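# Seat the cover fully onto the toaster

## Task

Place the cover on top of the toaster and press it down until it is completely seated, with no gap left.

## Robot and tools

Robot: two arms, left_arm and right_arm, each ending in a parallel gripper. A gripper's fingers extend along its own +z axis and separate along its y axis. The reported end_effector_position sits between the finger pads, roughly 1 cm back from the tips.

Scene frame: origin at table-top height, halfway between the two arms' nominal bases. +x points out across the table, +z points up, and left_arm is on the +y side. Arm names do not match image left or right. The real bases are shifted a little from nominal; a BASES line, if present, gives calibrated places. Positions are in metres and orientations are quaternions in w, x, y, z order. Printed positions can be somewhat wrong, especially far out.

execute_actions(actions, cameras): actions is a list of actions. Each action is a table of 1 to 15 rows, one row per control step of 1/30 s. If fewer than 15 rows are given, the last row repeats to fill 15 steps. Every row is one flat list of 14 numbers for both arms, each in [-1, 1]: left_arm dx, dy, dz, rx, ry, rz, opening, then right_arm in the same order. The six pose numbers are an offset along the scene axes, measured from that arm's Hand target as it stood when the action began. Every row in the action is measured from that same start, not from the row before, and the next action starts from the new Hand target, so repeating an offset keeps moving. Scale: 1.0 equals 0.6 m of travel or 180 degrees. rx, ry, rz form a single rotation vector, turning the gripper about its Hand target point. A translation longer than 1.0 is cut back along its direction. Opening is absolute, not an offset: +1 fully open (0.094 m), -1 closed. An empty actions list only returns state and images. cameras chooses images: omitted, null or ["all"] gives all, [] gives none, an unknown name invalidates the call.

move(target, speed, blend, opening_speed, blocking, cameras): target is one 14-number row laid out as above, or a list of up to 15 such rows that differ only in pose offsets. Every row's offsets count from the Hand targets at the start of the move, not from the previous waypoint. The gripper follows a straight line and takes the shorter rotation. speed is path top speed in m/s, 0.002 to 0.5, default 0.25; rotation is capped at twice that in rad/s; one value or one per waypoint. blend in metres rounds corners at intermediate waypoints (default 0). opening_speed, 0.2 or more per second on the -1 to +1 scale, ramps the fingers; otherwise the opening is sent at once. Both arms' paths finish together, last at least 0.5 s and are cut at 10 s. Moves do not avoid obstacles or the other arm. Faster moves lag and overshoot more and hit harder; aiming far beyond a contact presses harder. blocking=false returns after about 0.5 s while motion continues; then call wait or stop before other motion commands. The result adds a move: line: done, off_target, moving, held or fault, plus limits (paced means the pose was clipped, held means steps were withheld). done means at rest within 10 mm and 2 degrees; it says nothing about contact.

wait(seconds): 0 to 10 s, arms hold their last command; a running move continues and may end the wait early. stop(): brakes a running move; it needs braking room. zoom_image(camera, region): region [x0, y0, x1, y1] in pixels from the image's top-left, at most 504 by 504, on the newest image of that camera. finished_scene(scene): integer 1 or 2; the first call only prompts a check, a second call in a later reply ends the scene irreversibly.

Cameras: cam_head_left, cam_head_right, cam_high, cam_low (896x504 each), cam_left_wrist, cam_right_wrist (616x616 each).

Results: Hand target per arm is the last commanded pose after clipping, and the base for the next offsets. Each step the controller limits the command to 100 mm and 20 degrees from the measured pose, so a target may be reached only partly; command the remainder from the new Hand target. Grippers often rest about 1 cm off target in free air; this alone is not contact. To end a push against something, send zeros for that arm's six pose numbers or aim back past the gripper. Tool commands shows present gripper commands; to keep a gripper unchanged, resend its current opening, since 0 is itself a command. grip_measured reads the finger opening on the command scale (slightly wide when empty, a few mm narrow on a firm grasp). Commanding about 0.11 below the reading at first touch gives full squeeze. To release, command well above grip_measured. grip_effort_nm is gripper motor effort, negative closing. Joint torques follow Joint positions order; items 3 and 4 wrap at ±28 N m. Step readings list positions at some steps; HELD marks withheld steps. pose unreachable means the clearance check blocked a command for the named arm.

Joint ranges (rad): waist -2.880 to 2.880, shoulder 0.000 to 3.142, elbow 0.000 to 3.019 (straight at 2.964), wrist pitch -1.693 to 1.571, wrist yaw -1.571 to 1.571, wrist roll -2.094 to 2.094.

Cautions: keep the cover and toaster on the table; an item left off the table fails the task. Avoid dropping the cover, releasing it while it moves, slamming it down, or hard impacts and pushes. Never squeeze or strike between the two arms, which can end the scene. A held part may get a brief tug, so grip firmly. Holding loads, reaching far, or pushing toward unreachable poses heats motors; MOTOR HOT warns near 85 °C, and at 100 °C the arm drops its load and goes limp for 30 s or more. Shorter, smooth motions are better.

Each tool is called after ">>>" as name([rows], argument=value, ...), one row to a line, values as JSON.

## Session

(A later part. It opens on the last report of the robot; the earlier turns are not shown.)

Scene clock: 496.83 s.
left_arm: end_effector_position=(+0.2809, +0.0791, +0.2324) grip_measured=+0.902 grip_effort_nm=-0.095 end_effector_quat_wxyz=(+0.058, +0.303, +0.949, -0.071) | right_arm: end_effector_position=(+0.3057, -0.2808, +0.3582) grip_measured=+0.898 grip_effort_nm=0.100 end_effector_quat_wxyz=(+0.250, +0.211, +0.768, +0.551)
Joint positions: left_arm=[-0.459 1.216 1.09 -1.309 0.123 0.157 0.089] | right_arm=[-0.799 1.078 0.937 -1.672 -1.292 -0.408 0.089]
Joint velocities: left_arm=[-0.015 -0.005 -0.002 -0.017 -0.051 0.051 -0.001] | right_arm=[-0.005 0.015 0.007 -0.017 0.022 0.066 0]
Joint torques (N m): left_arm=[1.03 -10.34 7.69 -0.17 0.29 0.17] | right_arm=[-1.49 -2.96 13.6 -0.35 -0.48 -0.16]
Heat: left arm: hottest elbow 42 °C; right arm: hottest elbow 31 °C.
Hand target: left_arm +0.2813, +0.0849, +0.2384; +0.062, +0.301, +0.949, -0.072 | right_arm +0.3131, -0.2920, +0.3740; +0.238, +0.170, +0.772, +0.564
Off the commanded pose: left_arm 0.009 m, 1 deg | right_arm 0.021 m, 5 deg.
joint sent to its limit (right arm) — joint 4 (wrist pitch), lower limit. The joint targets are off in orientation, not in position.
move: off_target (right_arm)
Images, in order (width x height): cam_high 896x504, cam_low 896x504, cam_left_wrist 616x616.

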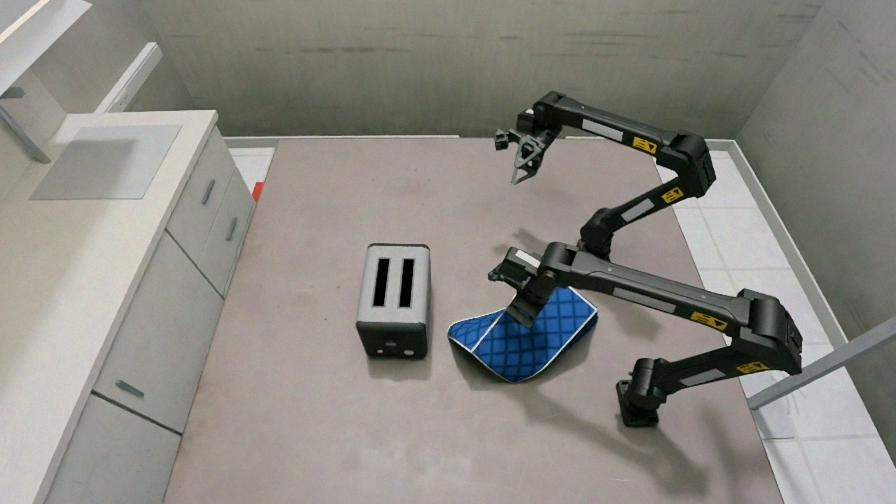

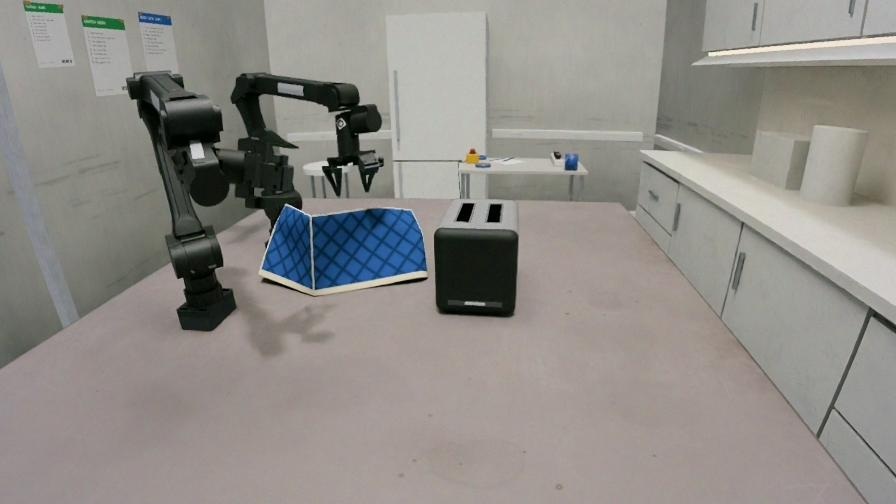

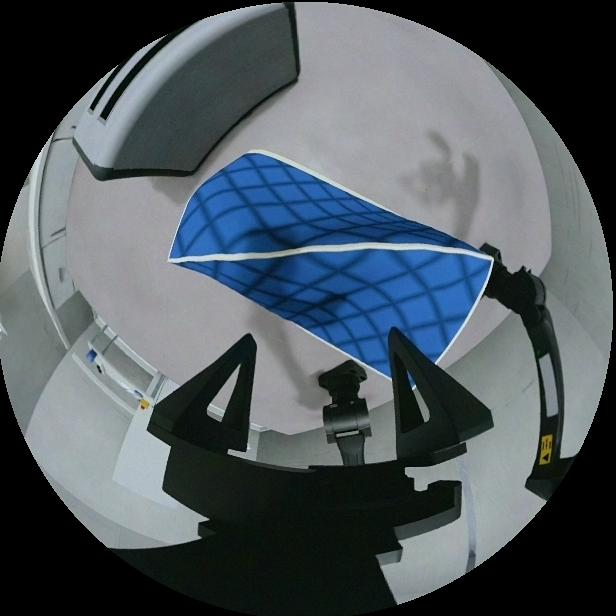

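>>> move(target=[0.05,-0.033,-0.12,0,0,0,0.5,0,0,0,0,0,0,0.9], speed=0.12)

Scene clock: 513.93 s.
left_arm: end_effector_position=(+0.3048, +0.0675, +0.1690) grip_measured=+0.502 grip_effort_nm=-0.090 end_effector_quat_wxyz=(+0.058, +0.303, +0.948, -0.071) | right_arm: end_effector_position=(+0.3057, -0.2808, +0.3582) grip_measured=+0.898 grip_effort_nm=0.090 end_effector_quat_wxyz=(+0.250, +0.211, +0.768, +0.551)
Joint positions: left_arm=[-0.459 1.325 1.015 -1.125 0.123 0.157 0.071] | right_arm=[-0.799 1.078 0.937 -1.672 -1.292 -0.409 0.089]
Joint velocities: left_arm=[-0.005 -0.005 -0.002 -0.002 0.022 0.007 0] | right_arm=[-0.005 -0.024 -0.002 -0.012 -0.022 -0.037 0]
Joint torques (N m): left_arm=[0.38 -9.35 7.58 0.77 0.2 0.06] | right_arm=[-1.49 -2.96 13.57 -0.34 -0.48 -0.15]
Heat: left arm: hottest elbow 39 °C; right arm: hottest elbow 32 °C.
Hand target: left_arm +0.3114, +0.0660, +0.1669; +0.062, +0.301, +0.949, -0.072 | right_arm +0.3131, -0.2920, +0.3740; +0.238, +0.170, +0.772, +0.564
Off the commanded pose: left_arm 0.007 m, 1 deg | right_arm 0.021 m, 5 deg.
joint sent to its limit (right arm) — joint 4 (wrist pitch), lower limit. The joint targets are off in orientation, not in position.
move: off_target (right_arm)

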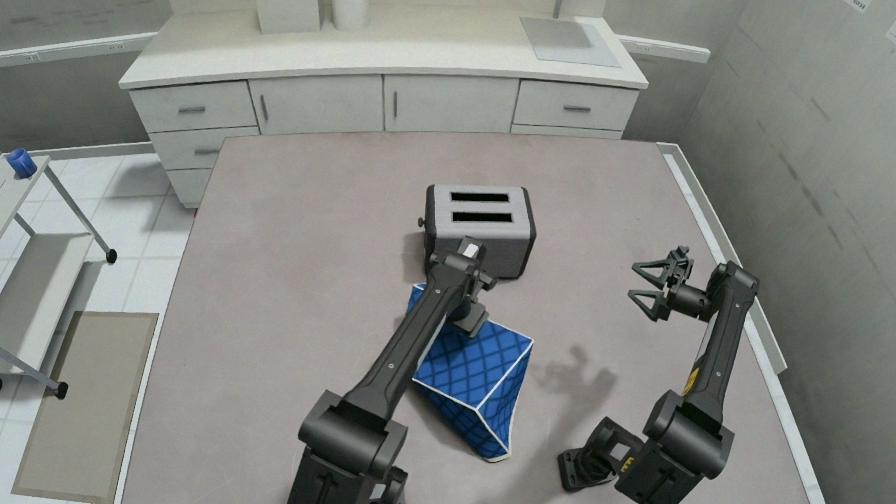

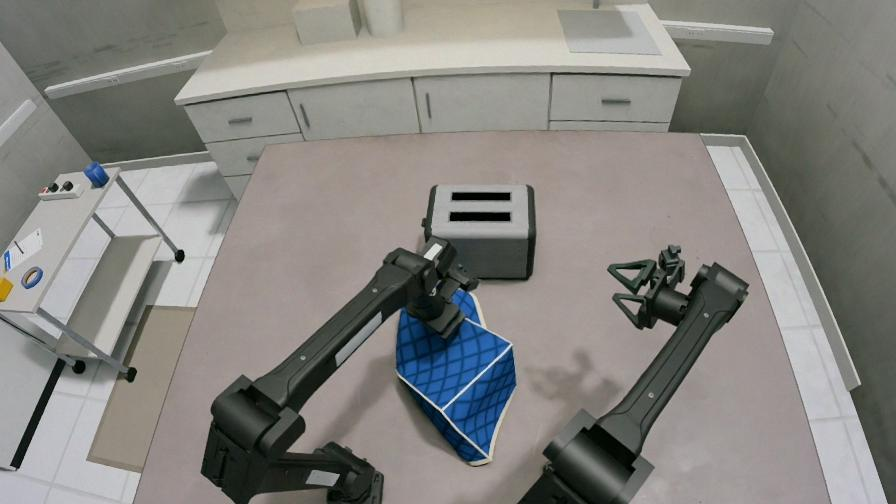

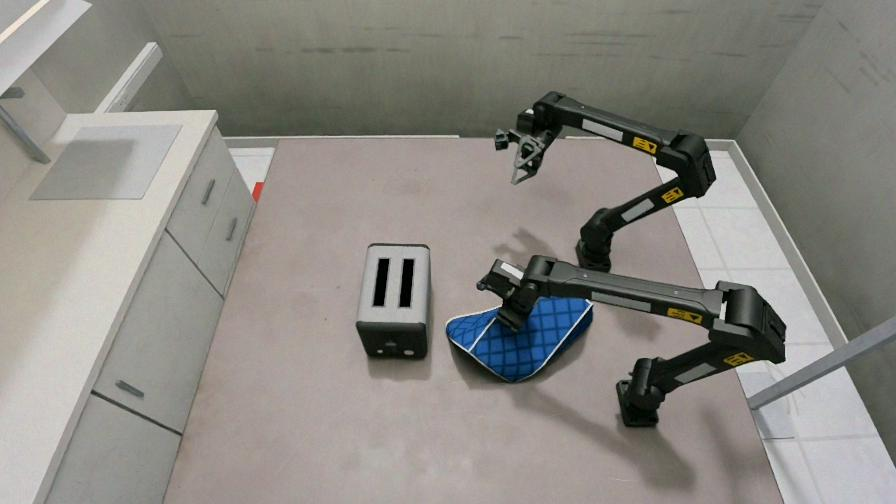

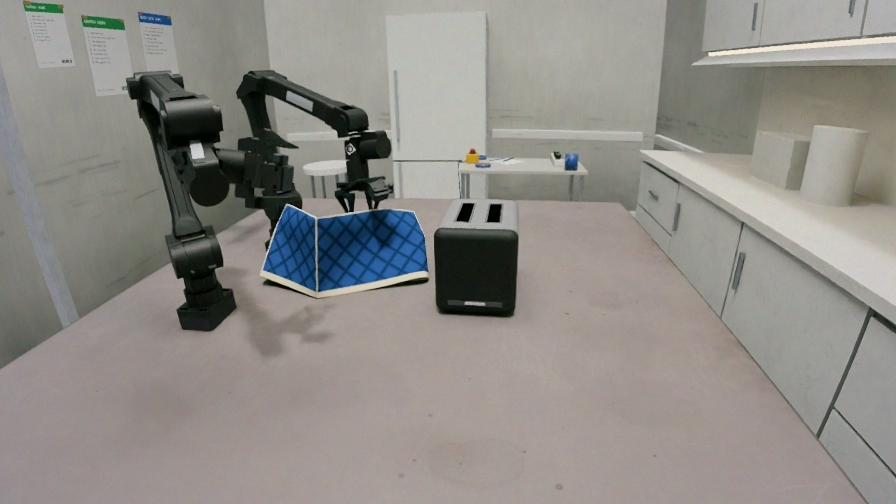

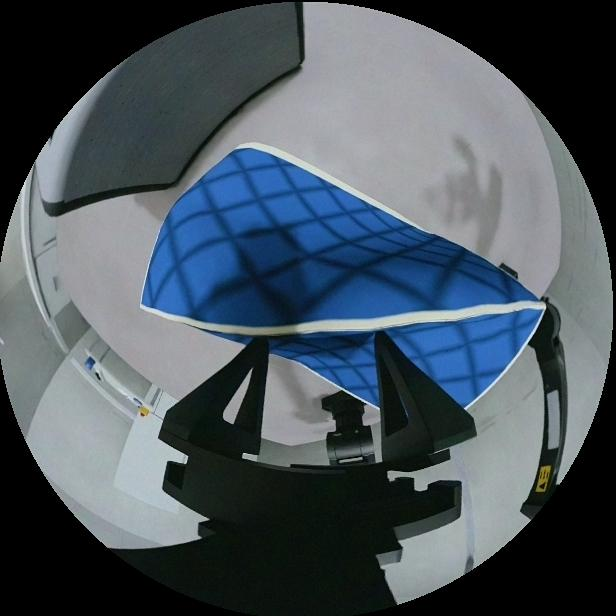

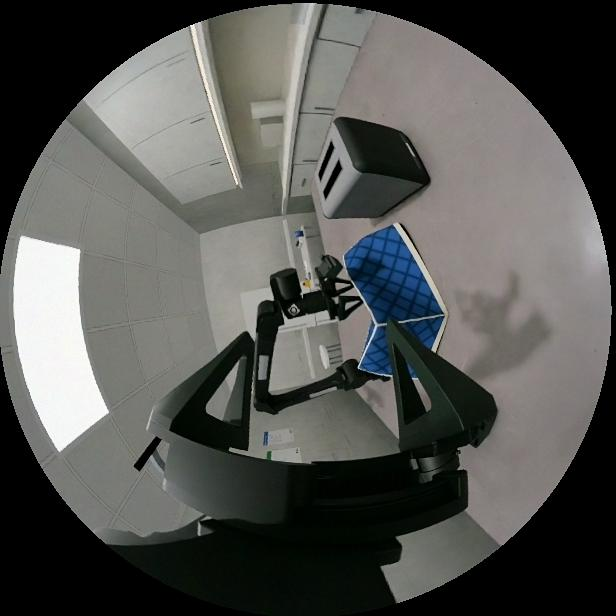

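>>> move(target=[-0.1,0.2,0.3,0,0,0,0.5,0,0,0,0,0,0,0.9])

>>> zoom_image(camera="cam_head_right", region=[360, 170, 580, 480])

>>> zoom_image(camera="cam_high", region=[340, 220, 640, 420])

Scene clock: 524.70 s.
left_arm: end_effector_position=(+0.2446, +0.1799, +0.3285) grip_measured=+0.502 grip_effort_nm=-0.090 end_effector_quat_wxyz=(+0.045, +0.302, +0.949, -0.073) | right_arm: end_effector_position=(+0.3057, -0.2808, +0.3582) grip_measured=+0.898 grip_effort_nm=0.100 end_effector_quat_wxyz=(+0.250, +0.211, +0.768, +0.551)
Joint positions: left_arm=[-0.184 1.067 1.234 -1.666 0.157 0.431 0.071] | right_arm=[-0.799 1.078 0.937 -1.672 -1.292 -0.409 0.089]
Joint velocities: left_arm=[-0.005 -0.005 0.007 -0.002 -0.037 0.007 -0.001] | right_arm=[-0.005 -0.015 0.007 -0.002 0.095 -0.037 0]
Joint torques (N m): left_arm=[1.61 -5.95 10.56 -0.16 0.3 0.14] | right_arm=[-1.55 -2.9 13.59 -0.32 -0.48 -0.15]
Heat: left arm: hottest elbow 38 °C; right arm: hottest elbow 33 °C.
Hand target: left_arm +0.2522, +0.1829, +0.3474; +0.064, +0.301, +0.949, -0.072 | right_arm +0.3131, -0.2920, +0.3740; +0.238, +0.170, +0.772, +0.564
Off the commanded pose: left_arm 0.020 m, 2 deg | right_arm 0.021 m, 5 deg.
joint sent to its limit (right arm) — joint 4 (wrist pitch), lower limit. The joint targets are off in orientation, not in position.
move: off_target (left_arm, right_arm)

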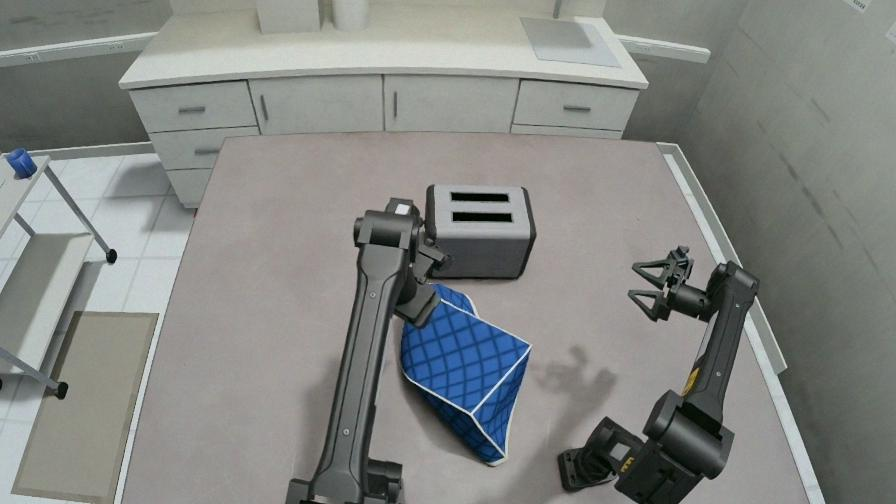

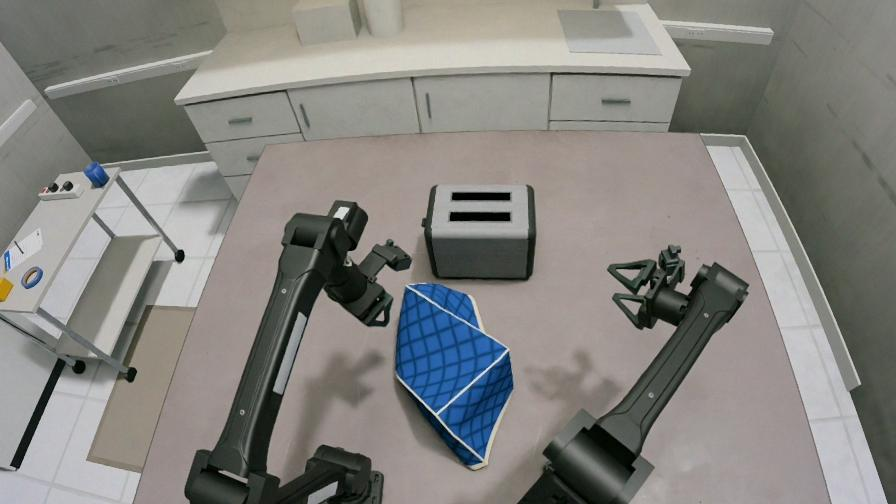

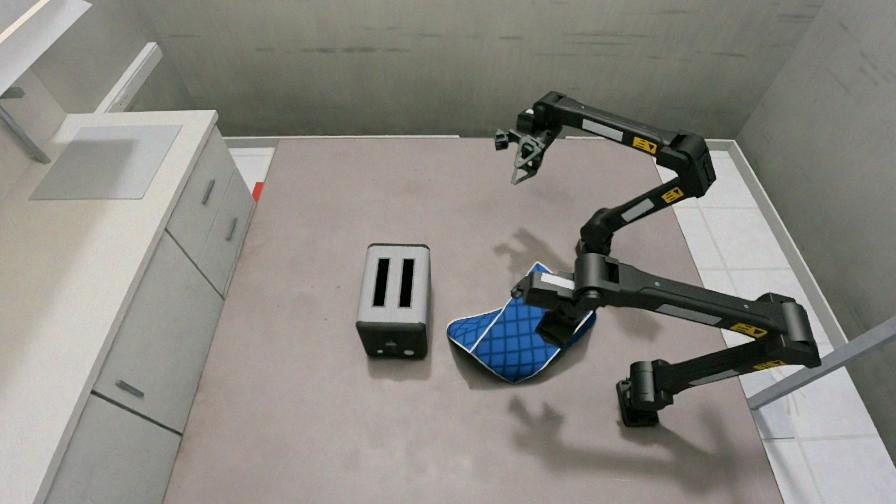

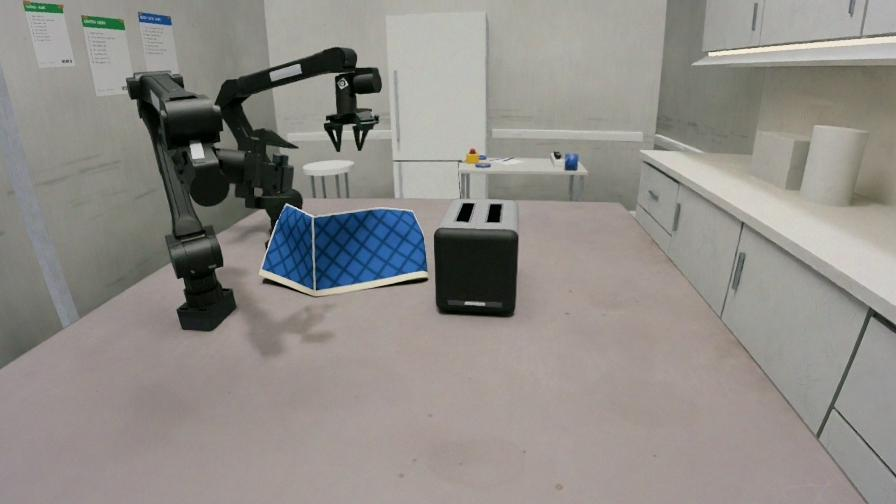

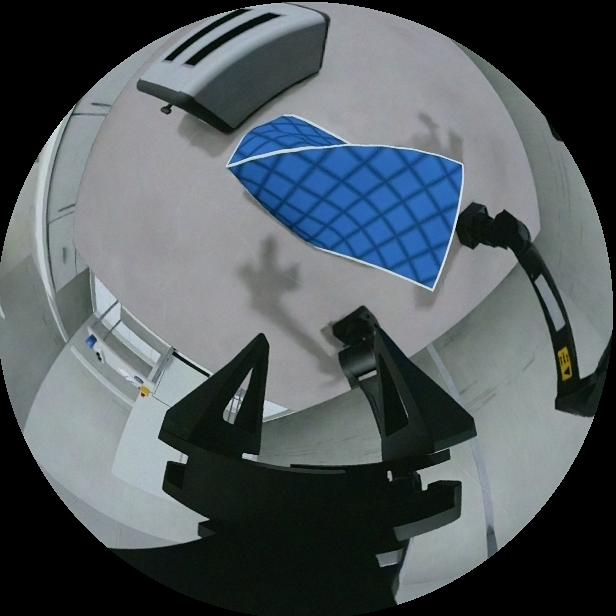

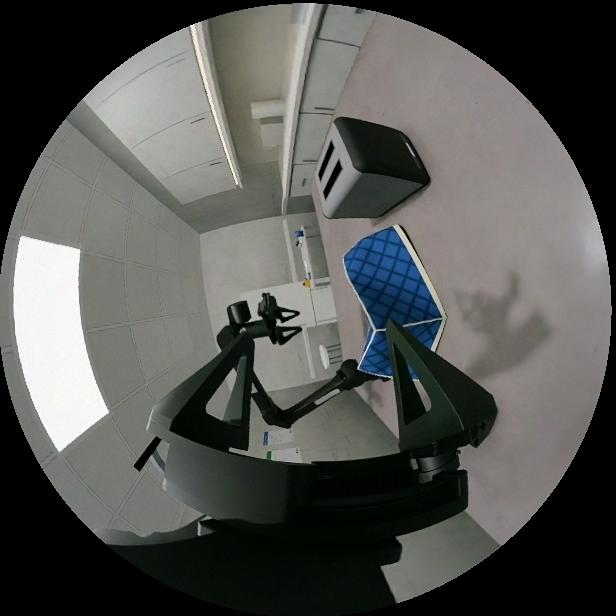

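Scaled by 1.626.

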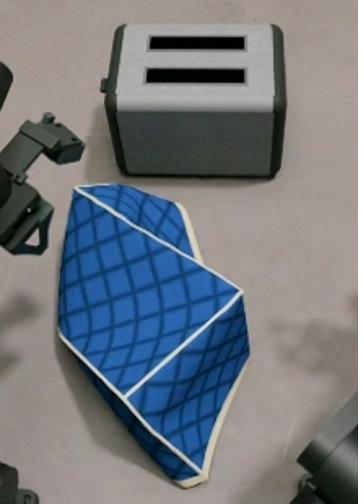

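Scaled by 1.680.

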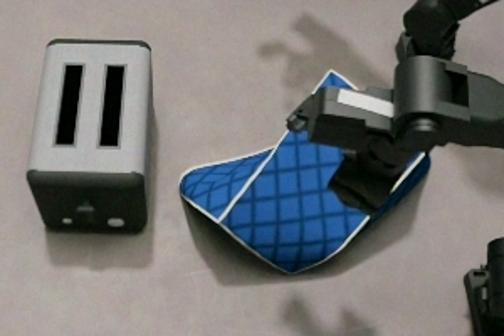

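>>> move([
  [0.18,-0.26,-0.22,0,0,0,0.6,0,0,0,0,0,0,0.9],
  [0.18,-0.26,-0.44,0,0,0,0.6,0,0,0,0,0,0,0.9],
], speed=0.15)

>>> move(target=[0,0,0,0,0,0,-1,0,0,0,0,0,0,0.9], opening_speed=1)

Scene clock: 540.23 s.
left_arm: end_effector_position=(+0.3554, +0.0368, +0.0865) grip_measured=+0.598 grip_effort_nm=0.100 end_effector_quat_wxyz=(+0.059, +0.300, +0.949, -0.073) | right_arm: end_effector_position=(+0.3057, -0.2808, +0.3582) grip_measured=+0.898 grip_effort_nm=0.095 end_effector_quat_wxyz=(+0.250, +0.211, +0.768, +0.551)
Joint positions: left_arm=[-0.47 1.568 1.035 -0.897 0.125 0.139 0.075] | right_arm=[-0.799 1.078 0.937 -1.672 -1.292 -0.409 0.089]
Joint velocities: left_arm=[-0.005 -0.005 -0.017 -0.007 -0.037 0.022 0] | right_arm=[0.005 -0.024 0.002 -0.017 -0.022 -0.037 0]
Joint torques (N m): left_arm=[-1.26 -12.57 6.84 0.65 -0.03 -0.03] | right_arm=[-1.49 -2.96 13.57 -0.36 -0.49 -0.15]
Heat: left arm: hottest elbow 40 °C; right arm: hottest elbow 33 °C.
Hand target: left_arm +0.3582, +0.0313, +0.0828; +0.062, +0.301, +0.949, -0.072 | right_arm +0.3131, -0.2920, +0.3740; +0.238, +0.170, +0.772, +0.564
Off the commanded pose: left_arm 0.011 m, 1 deg | right_arm 0.021 m, 5 deg.
joint sent to its limit (right arm) — joint 4 (wrist pitch), lower limit. The joint targets are off in orientation, not in position.
move: off_target (left_arm, right_arm)

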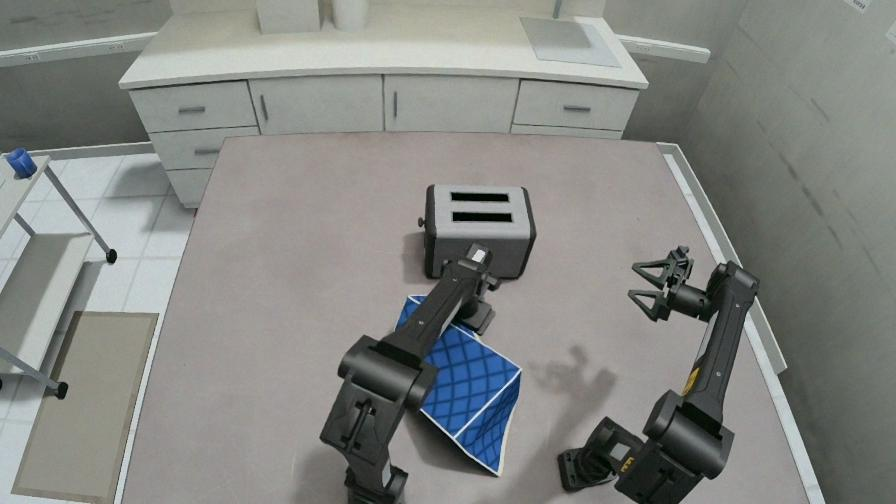

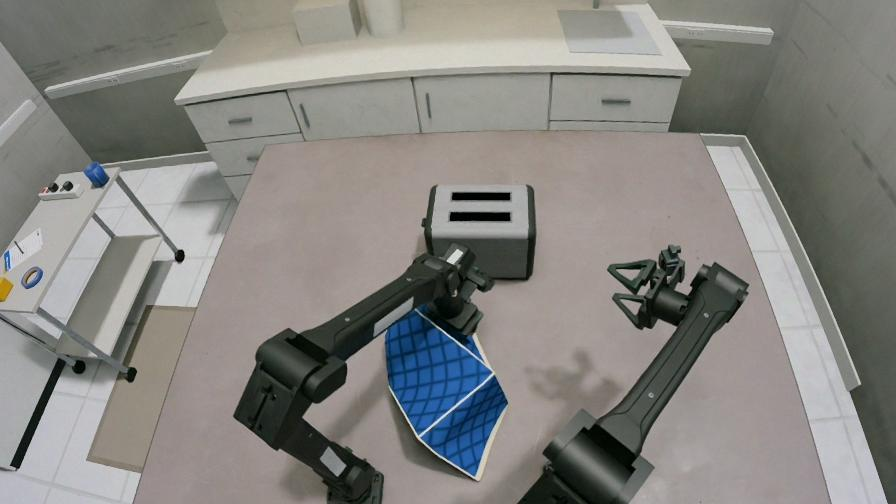

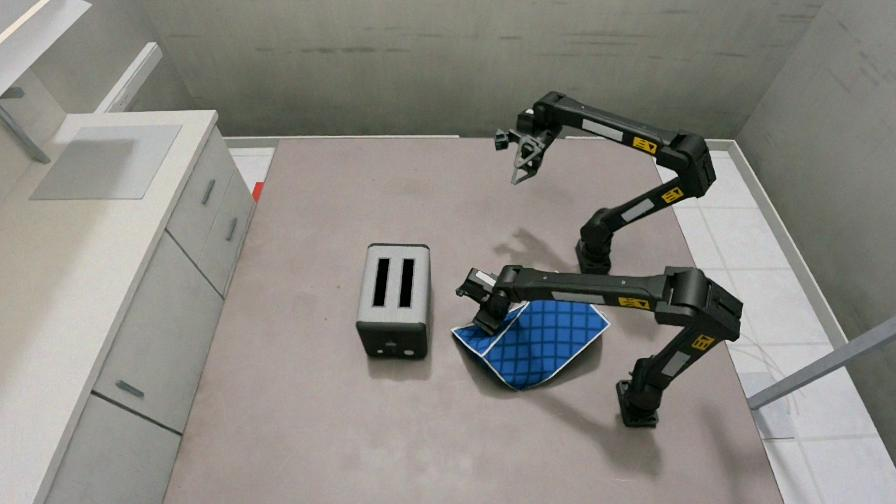

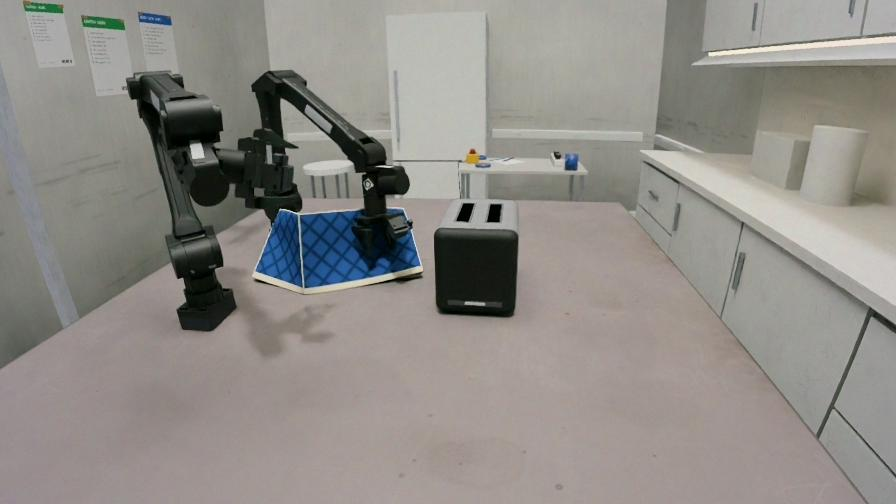

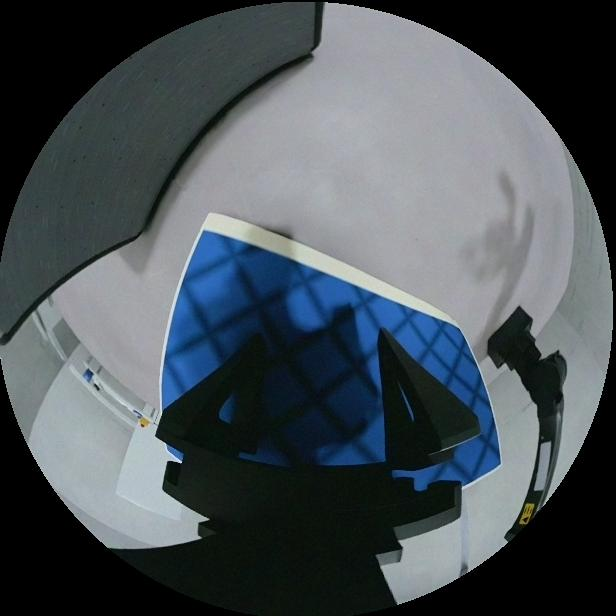

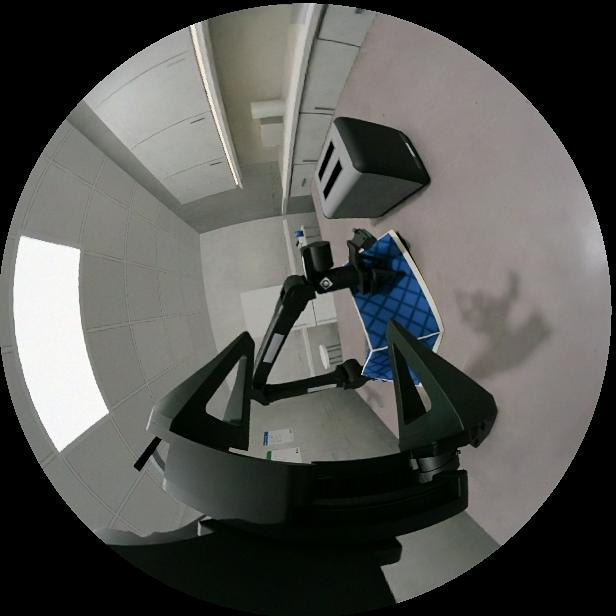

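Scene clock: 542.17 s.
left_arm: end_effector_position=(+0.3555, +0.0368, +0.0865) grip_measured=-0.987 grip_effort_nm=-0.369 end_effector_quat_wxyz=(+0.059, +0.300, +0.949, -0.073) | right_arm: end_effector_position=(+0.3057, -0.2808, +0.3582) grip_measured=+0.898 grip_effort_nm=0.095 end_effector_quat_wxyz=(+0.250, +0.211, +0.768, +0.551)
Joint positions: left_arm=[-0.47 1.568 1.035 -0.896 0.125 0.139 0.001] | right_arm=[-0.799 1.078 0.937 -1.672 -1.292 -0.409 0.089]
Joint velocities: left_arm=[-0.005 -0.005 -0.012 -0.007 0.037 0.037 0.002] | right_arm=[0.005 -0.005 -0.007 -0.017 0.007 0.037 0.001]
Joint torques (N m): left_arm=[-0.62 -12.57 6.94 0.69 -0.02 -0.04] | right_arm=[-1.67 -3.02 13.59 -0.31 -0.48 -0.15]
Heat: left arm: hottest elbow 40 °C; right arm: hottest elbow 33 °C.
Hand target: left_arm +0.3582, +0.0313, +0.0828; +0.062, +0.301, +0.949, -0.072 | right_arm +0.3131, -0.2920, +0.3740; +0.238, +0.170, +0.772, +0.564
Off the commanded pose: left_arm 0.007 m, 0 deg | right_arm 0.021 m, 5 deg.
joint sent to its limit (right arm) — joint 4 (wrist pitch), lower limit. The joint targets are off in orientation, not in position.
move: off_target (right_arm)

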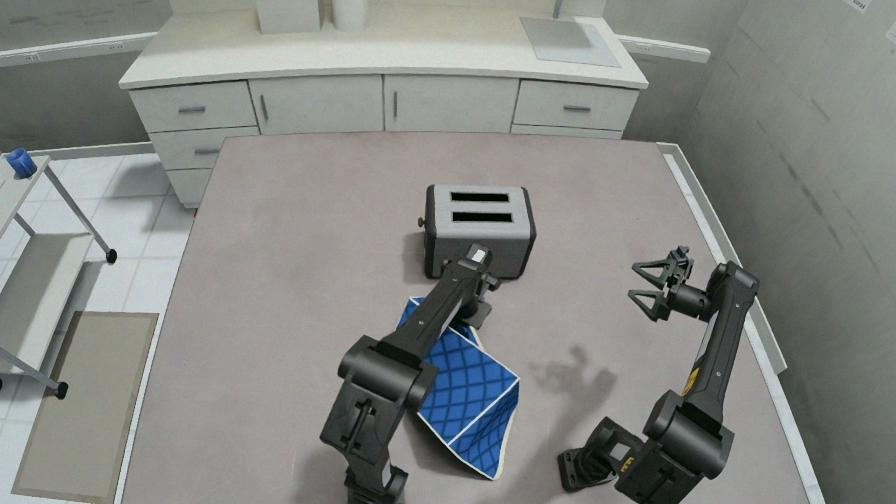

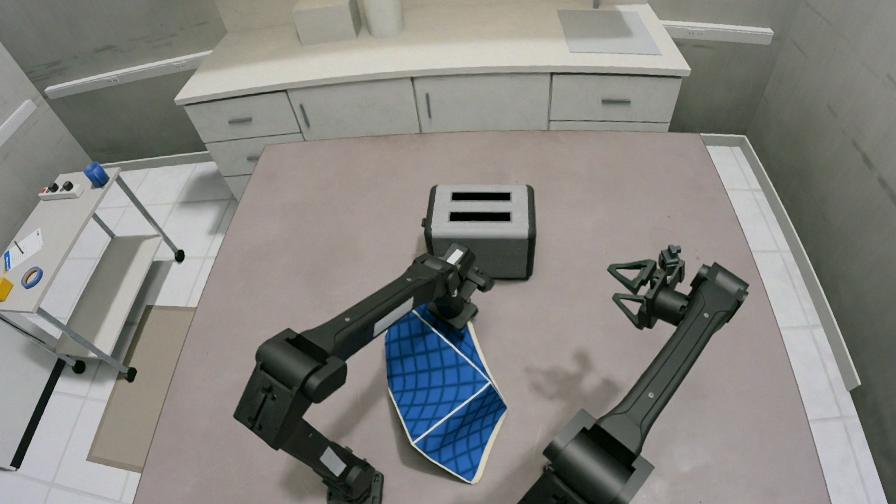

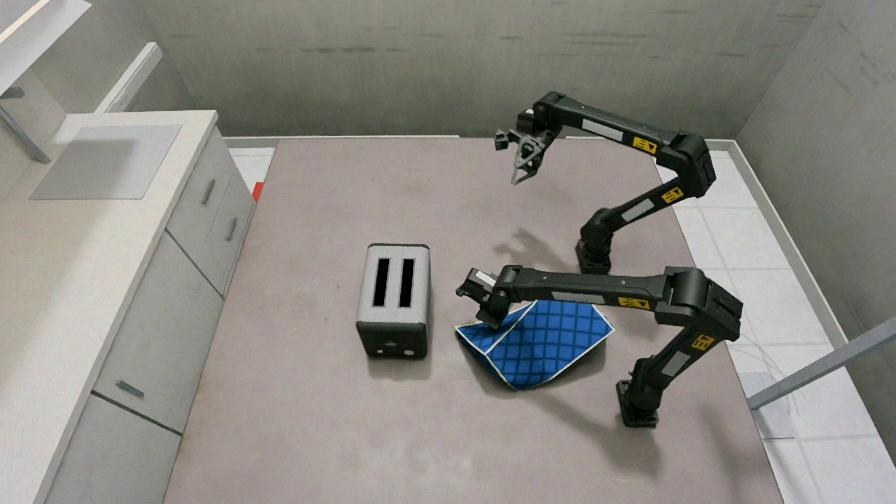

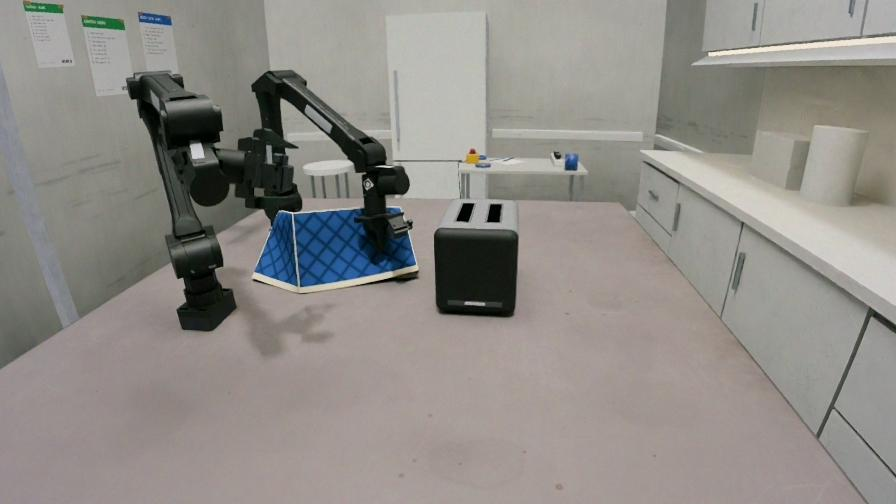

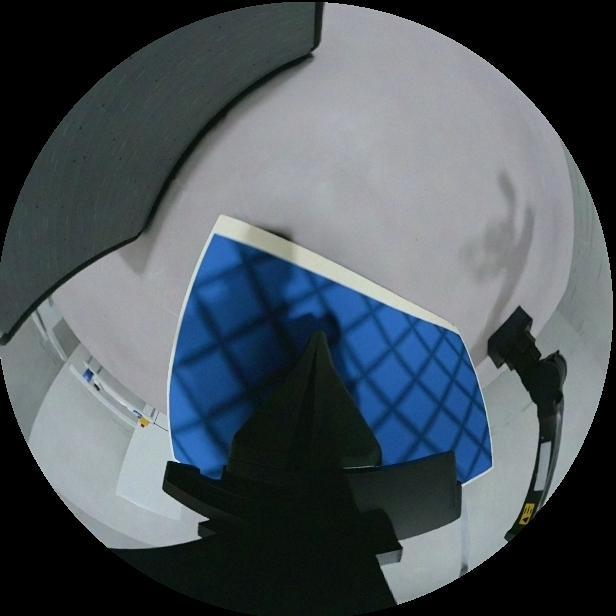

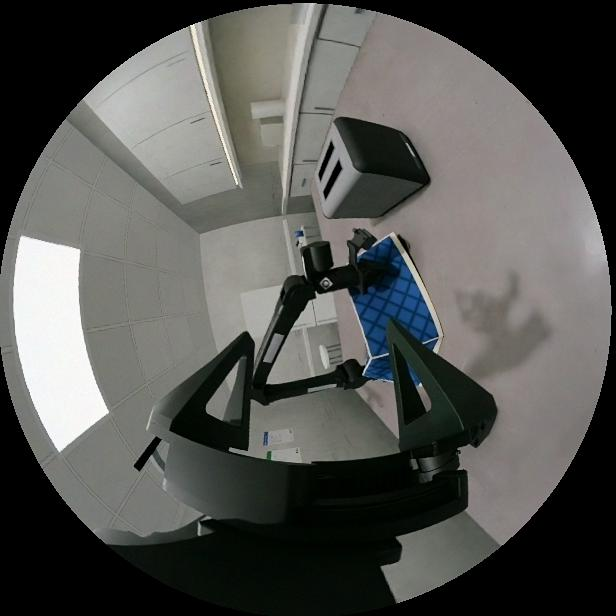

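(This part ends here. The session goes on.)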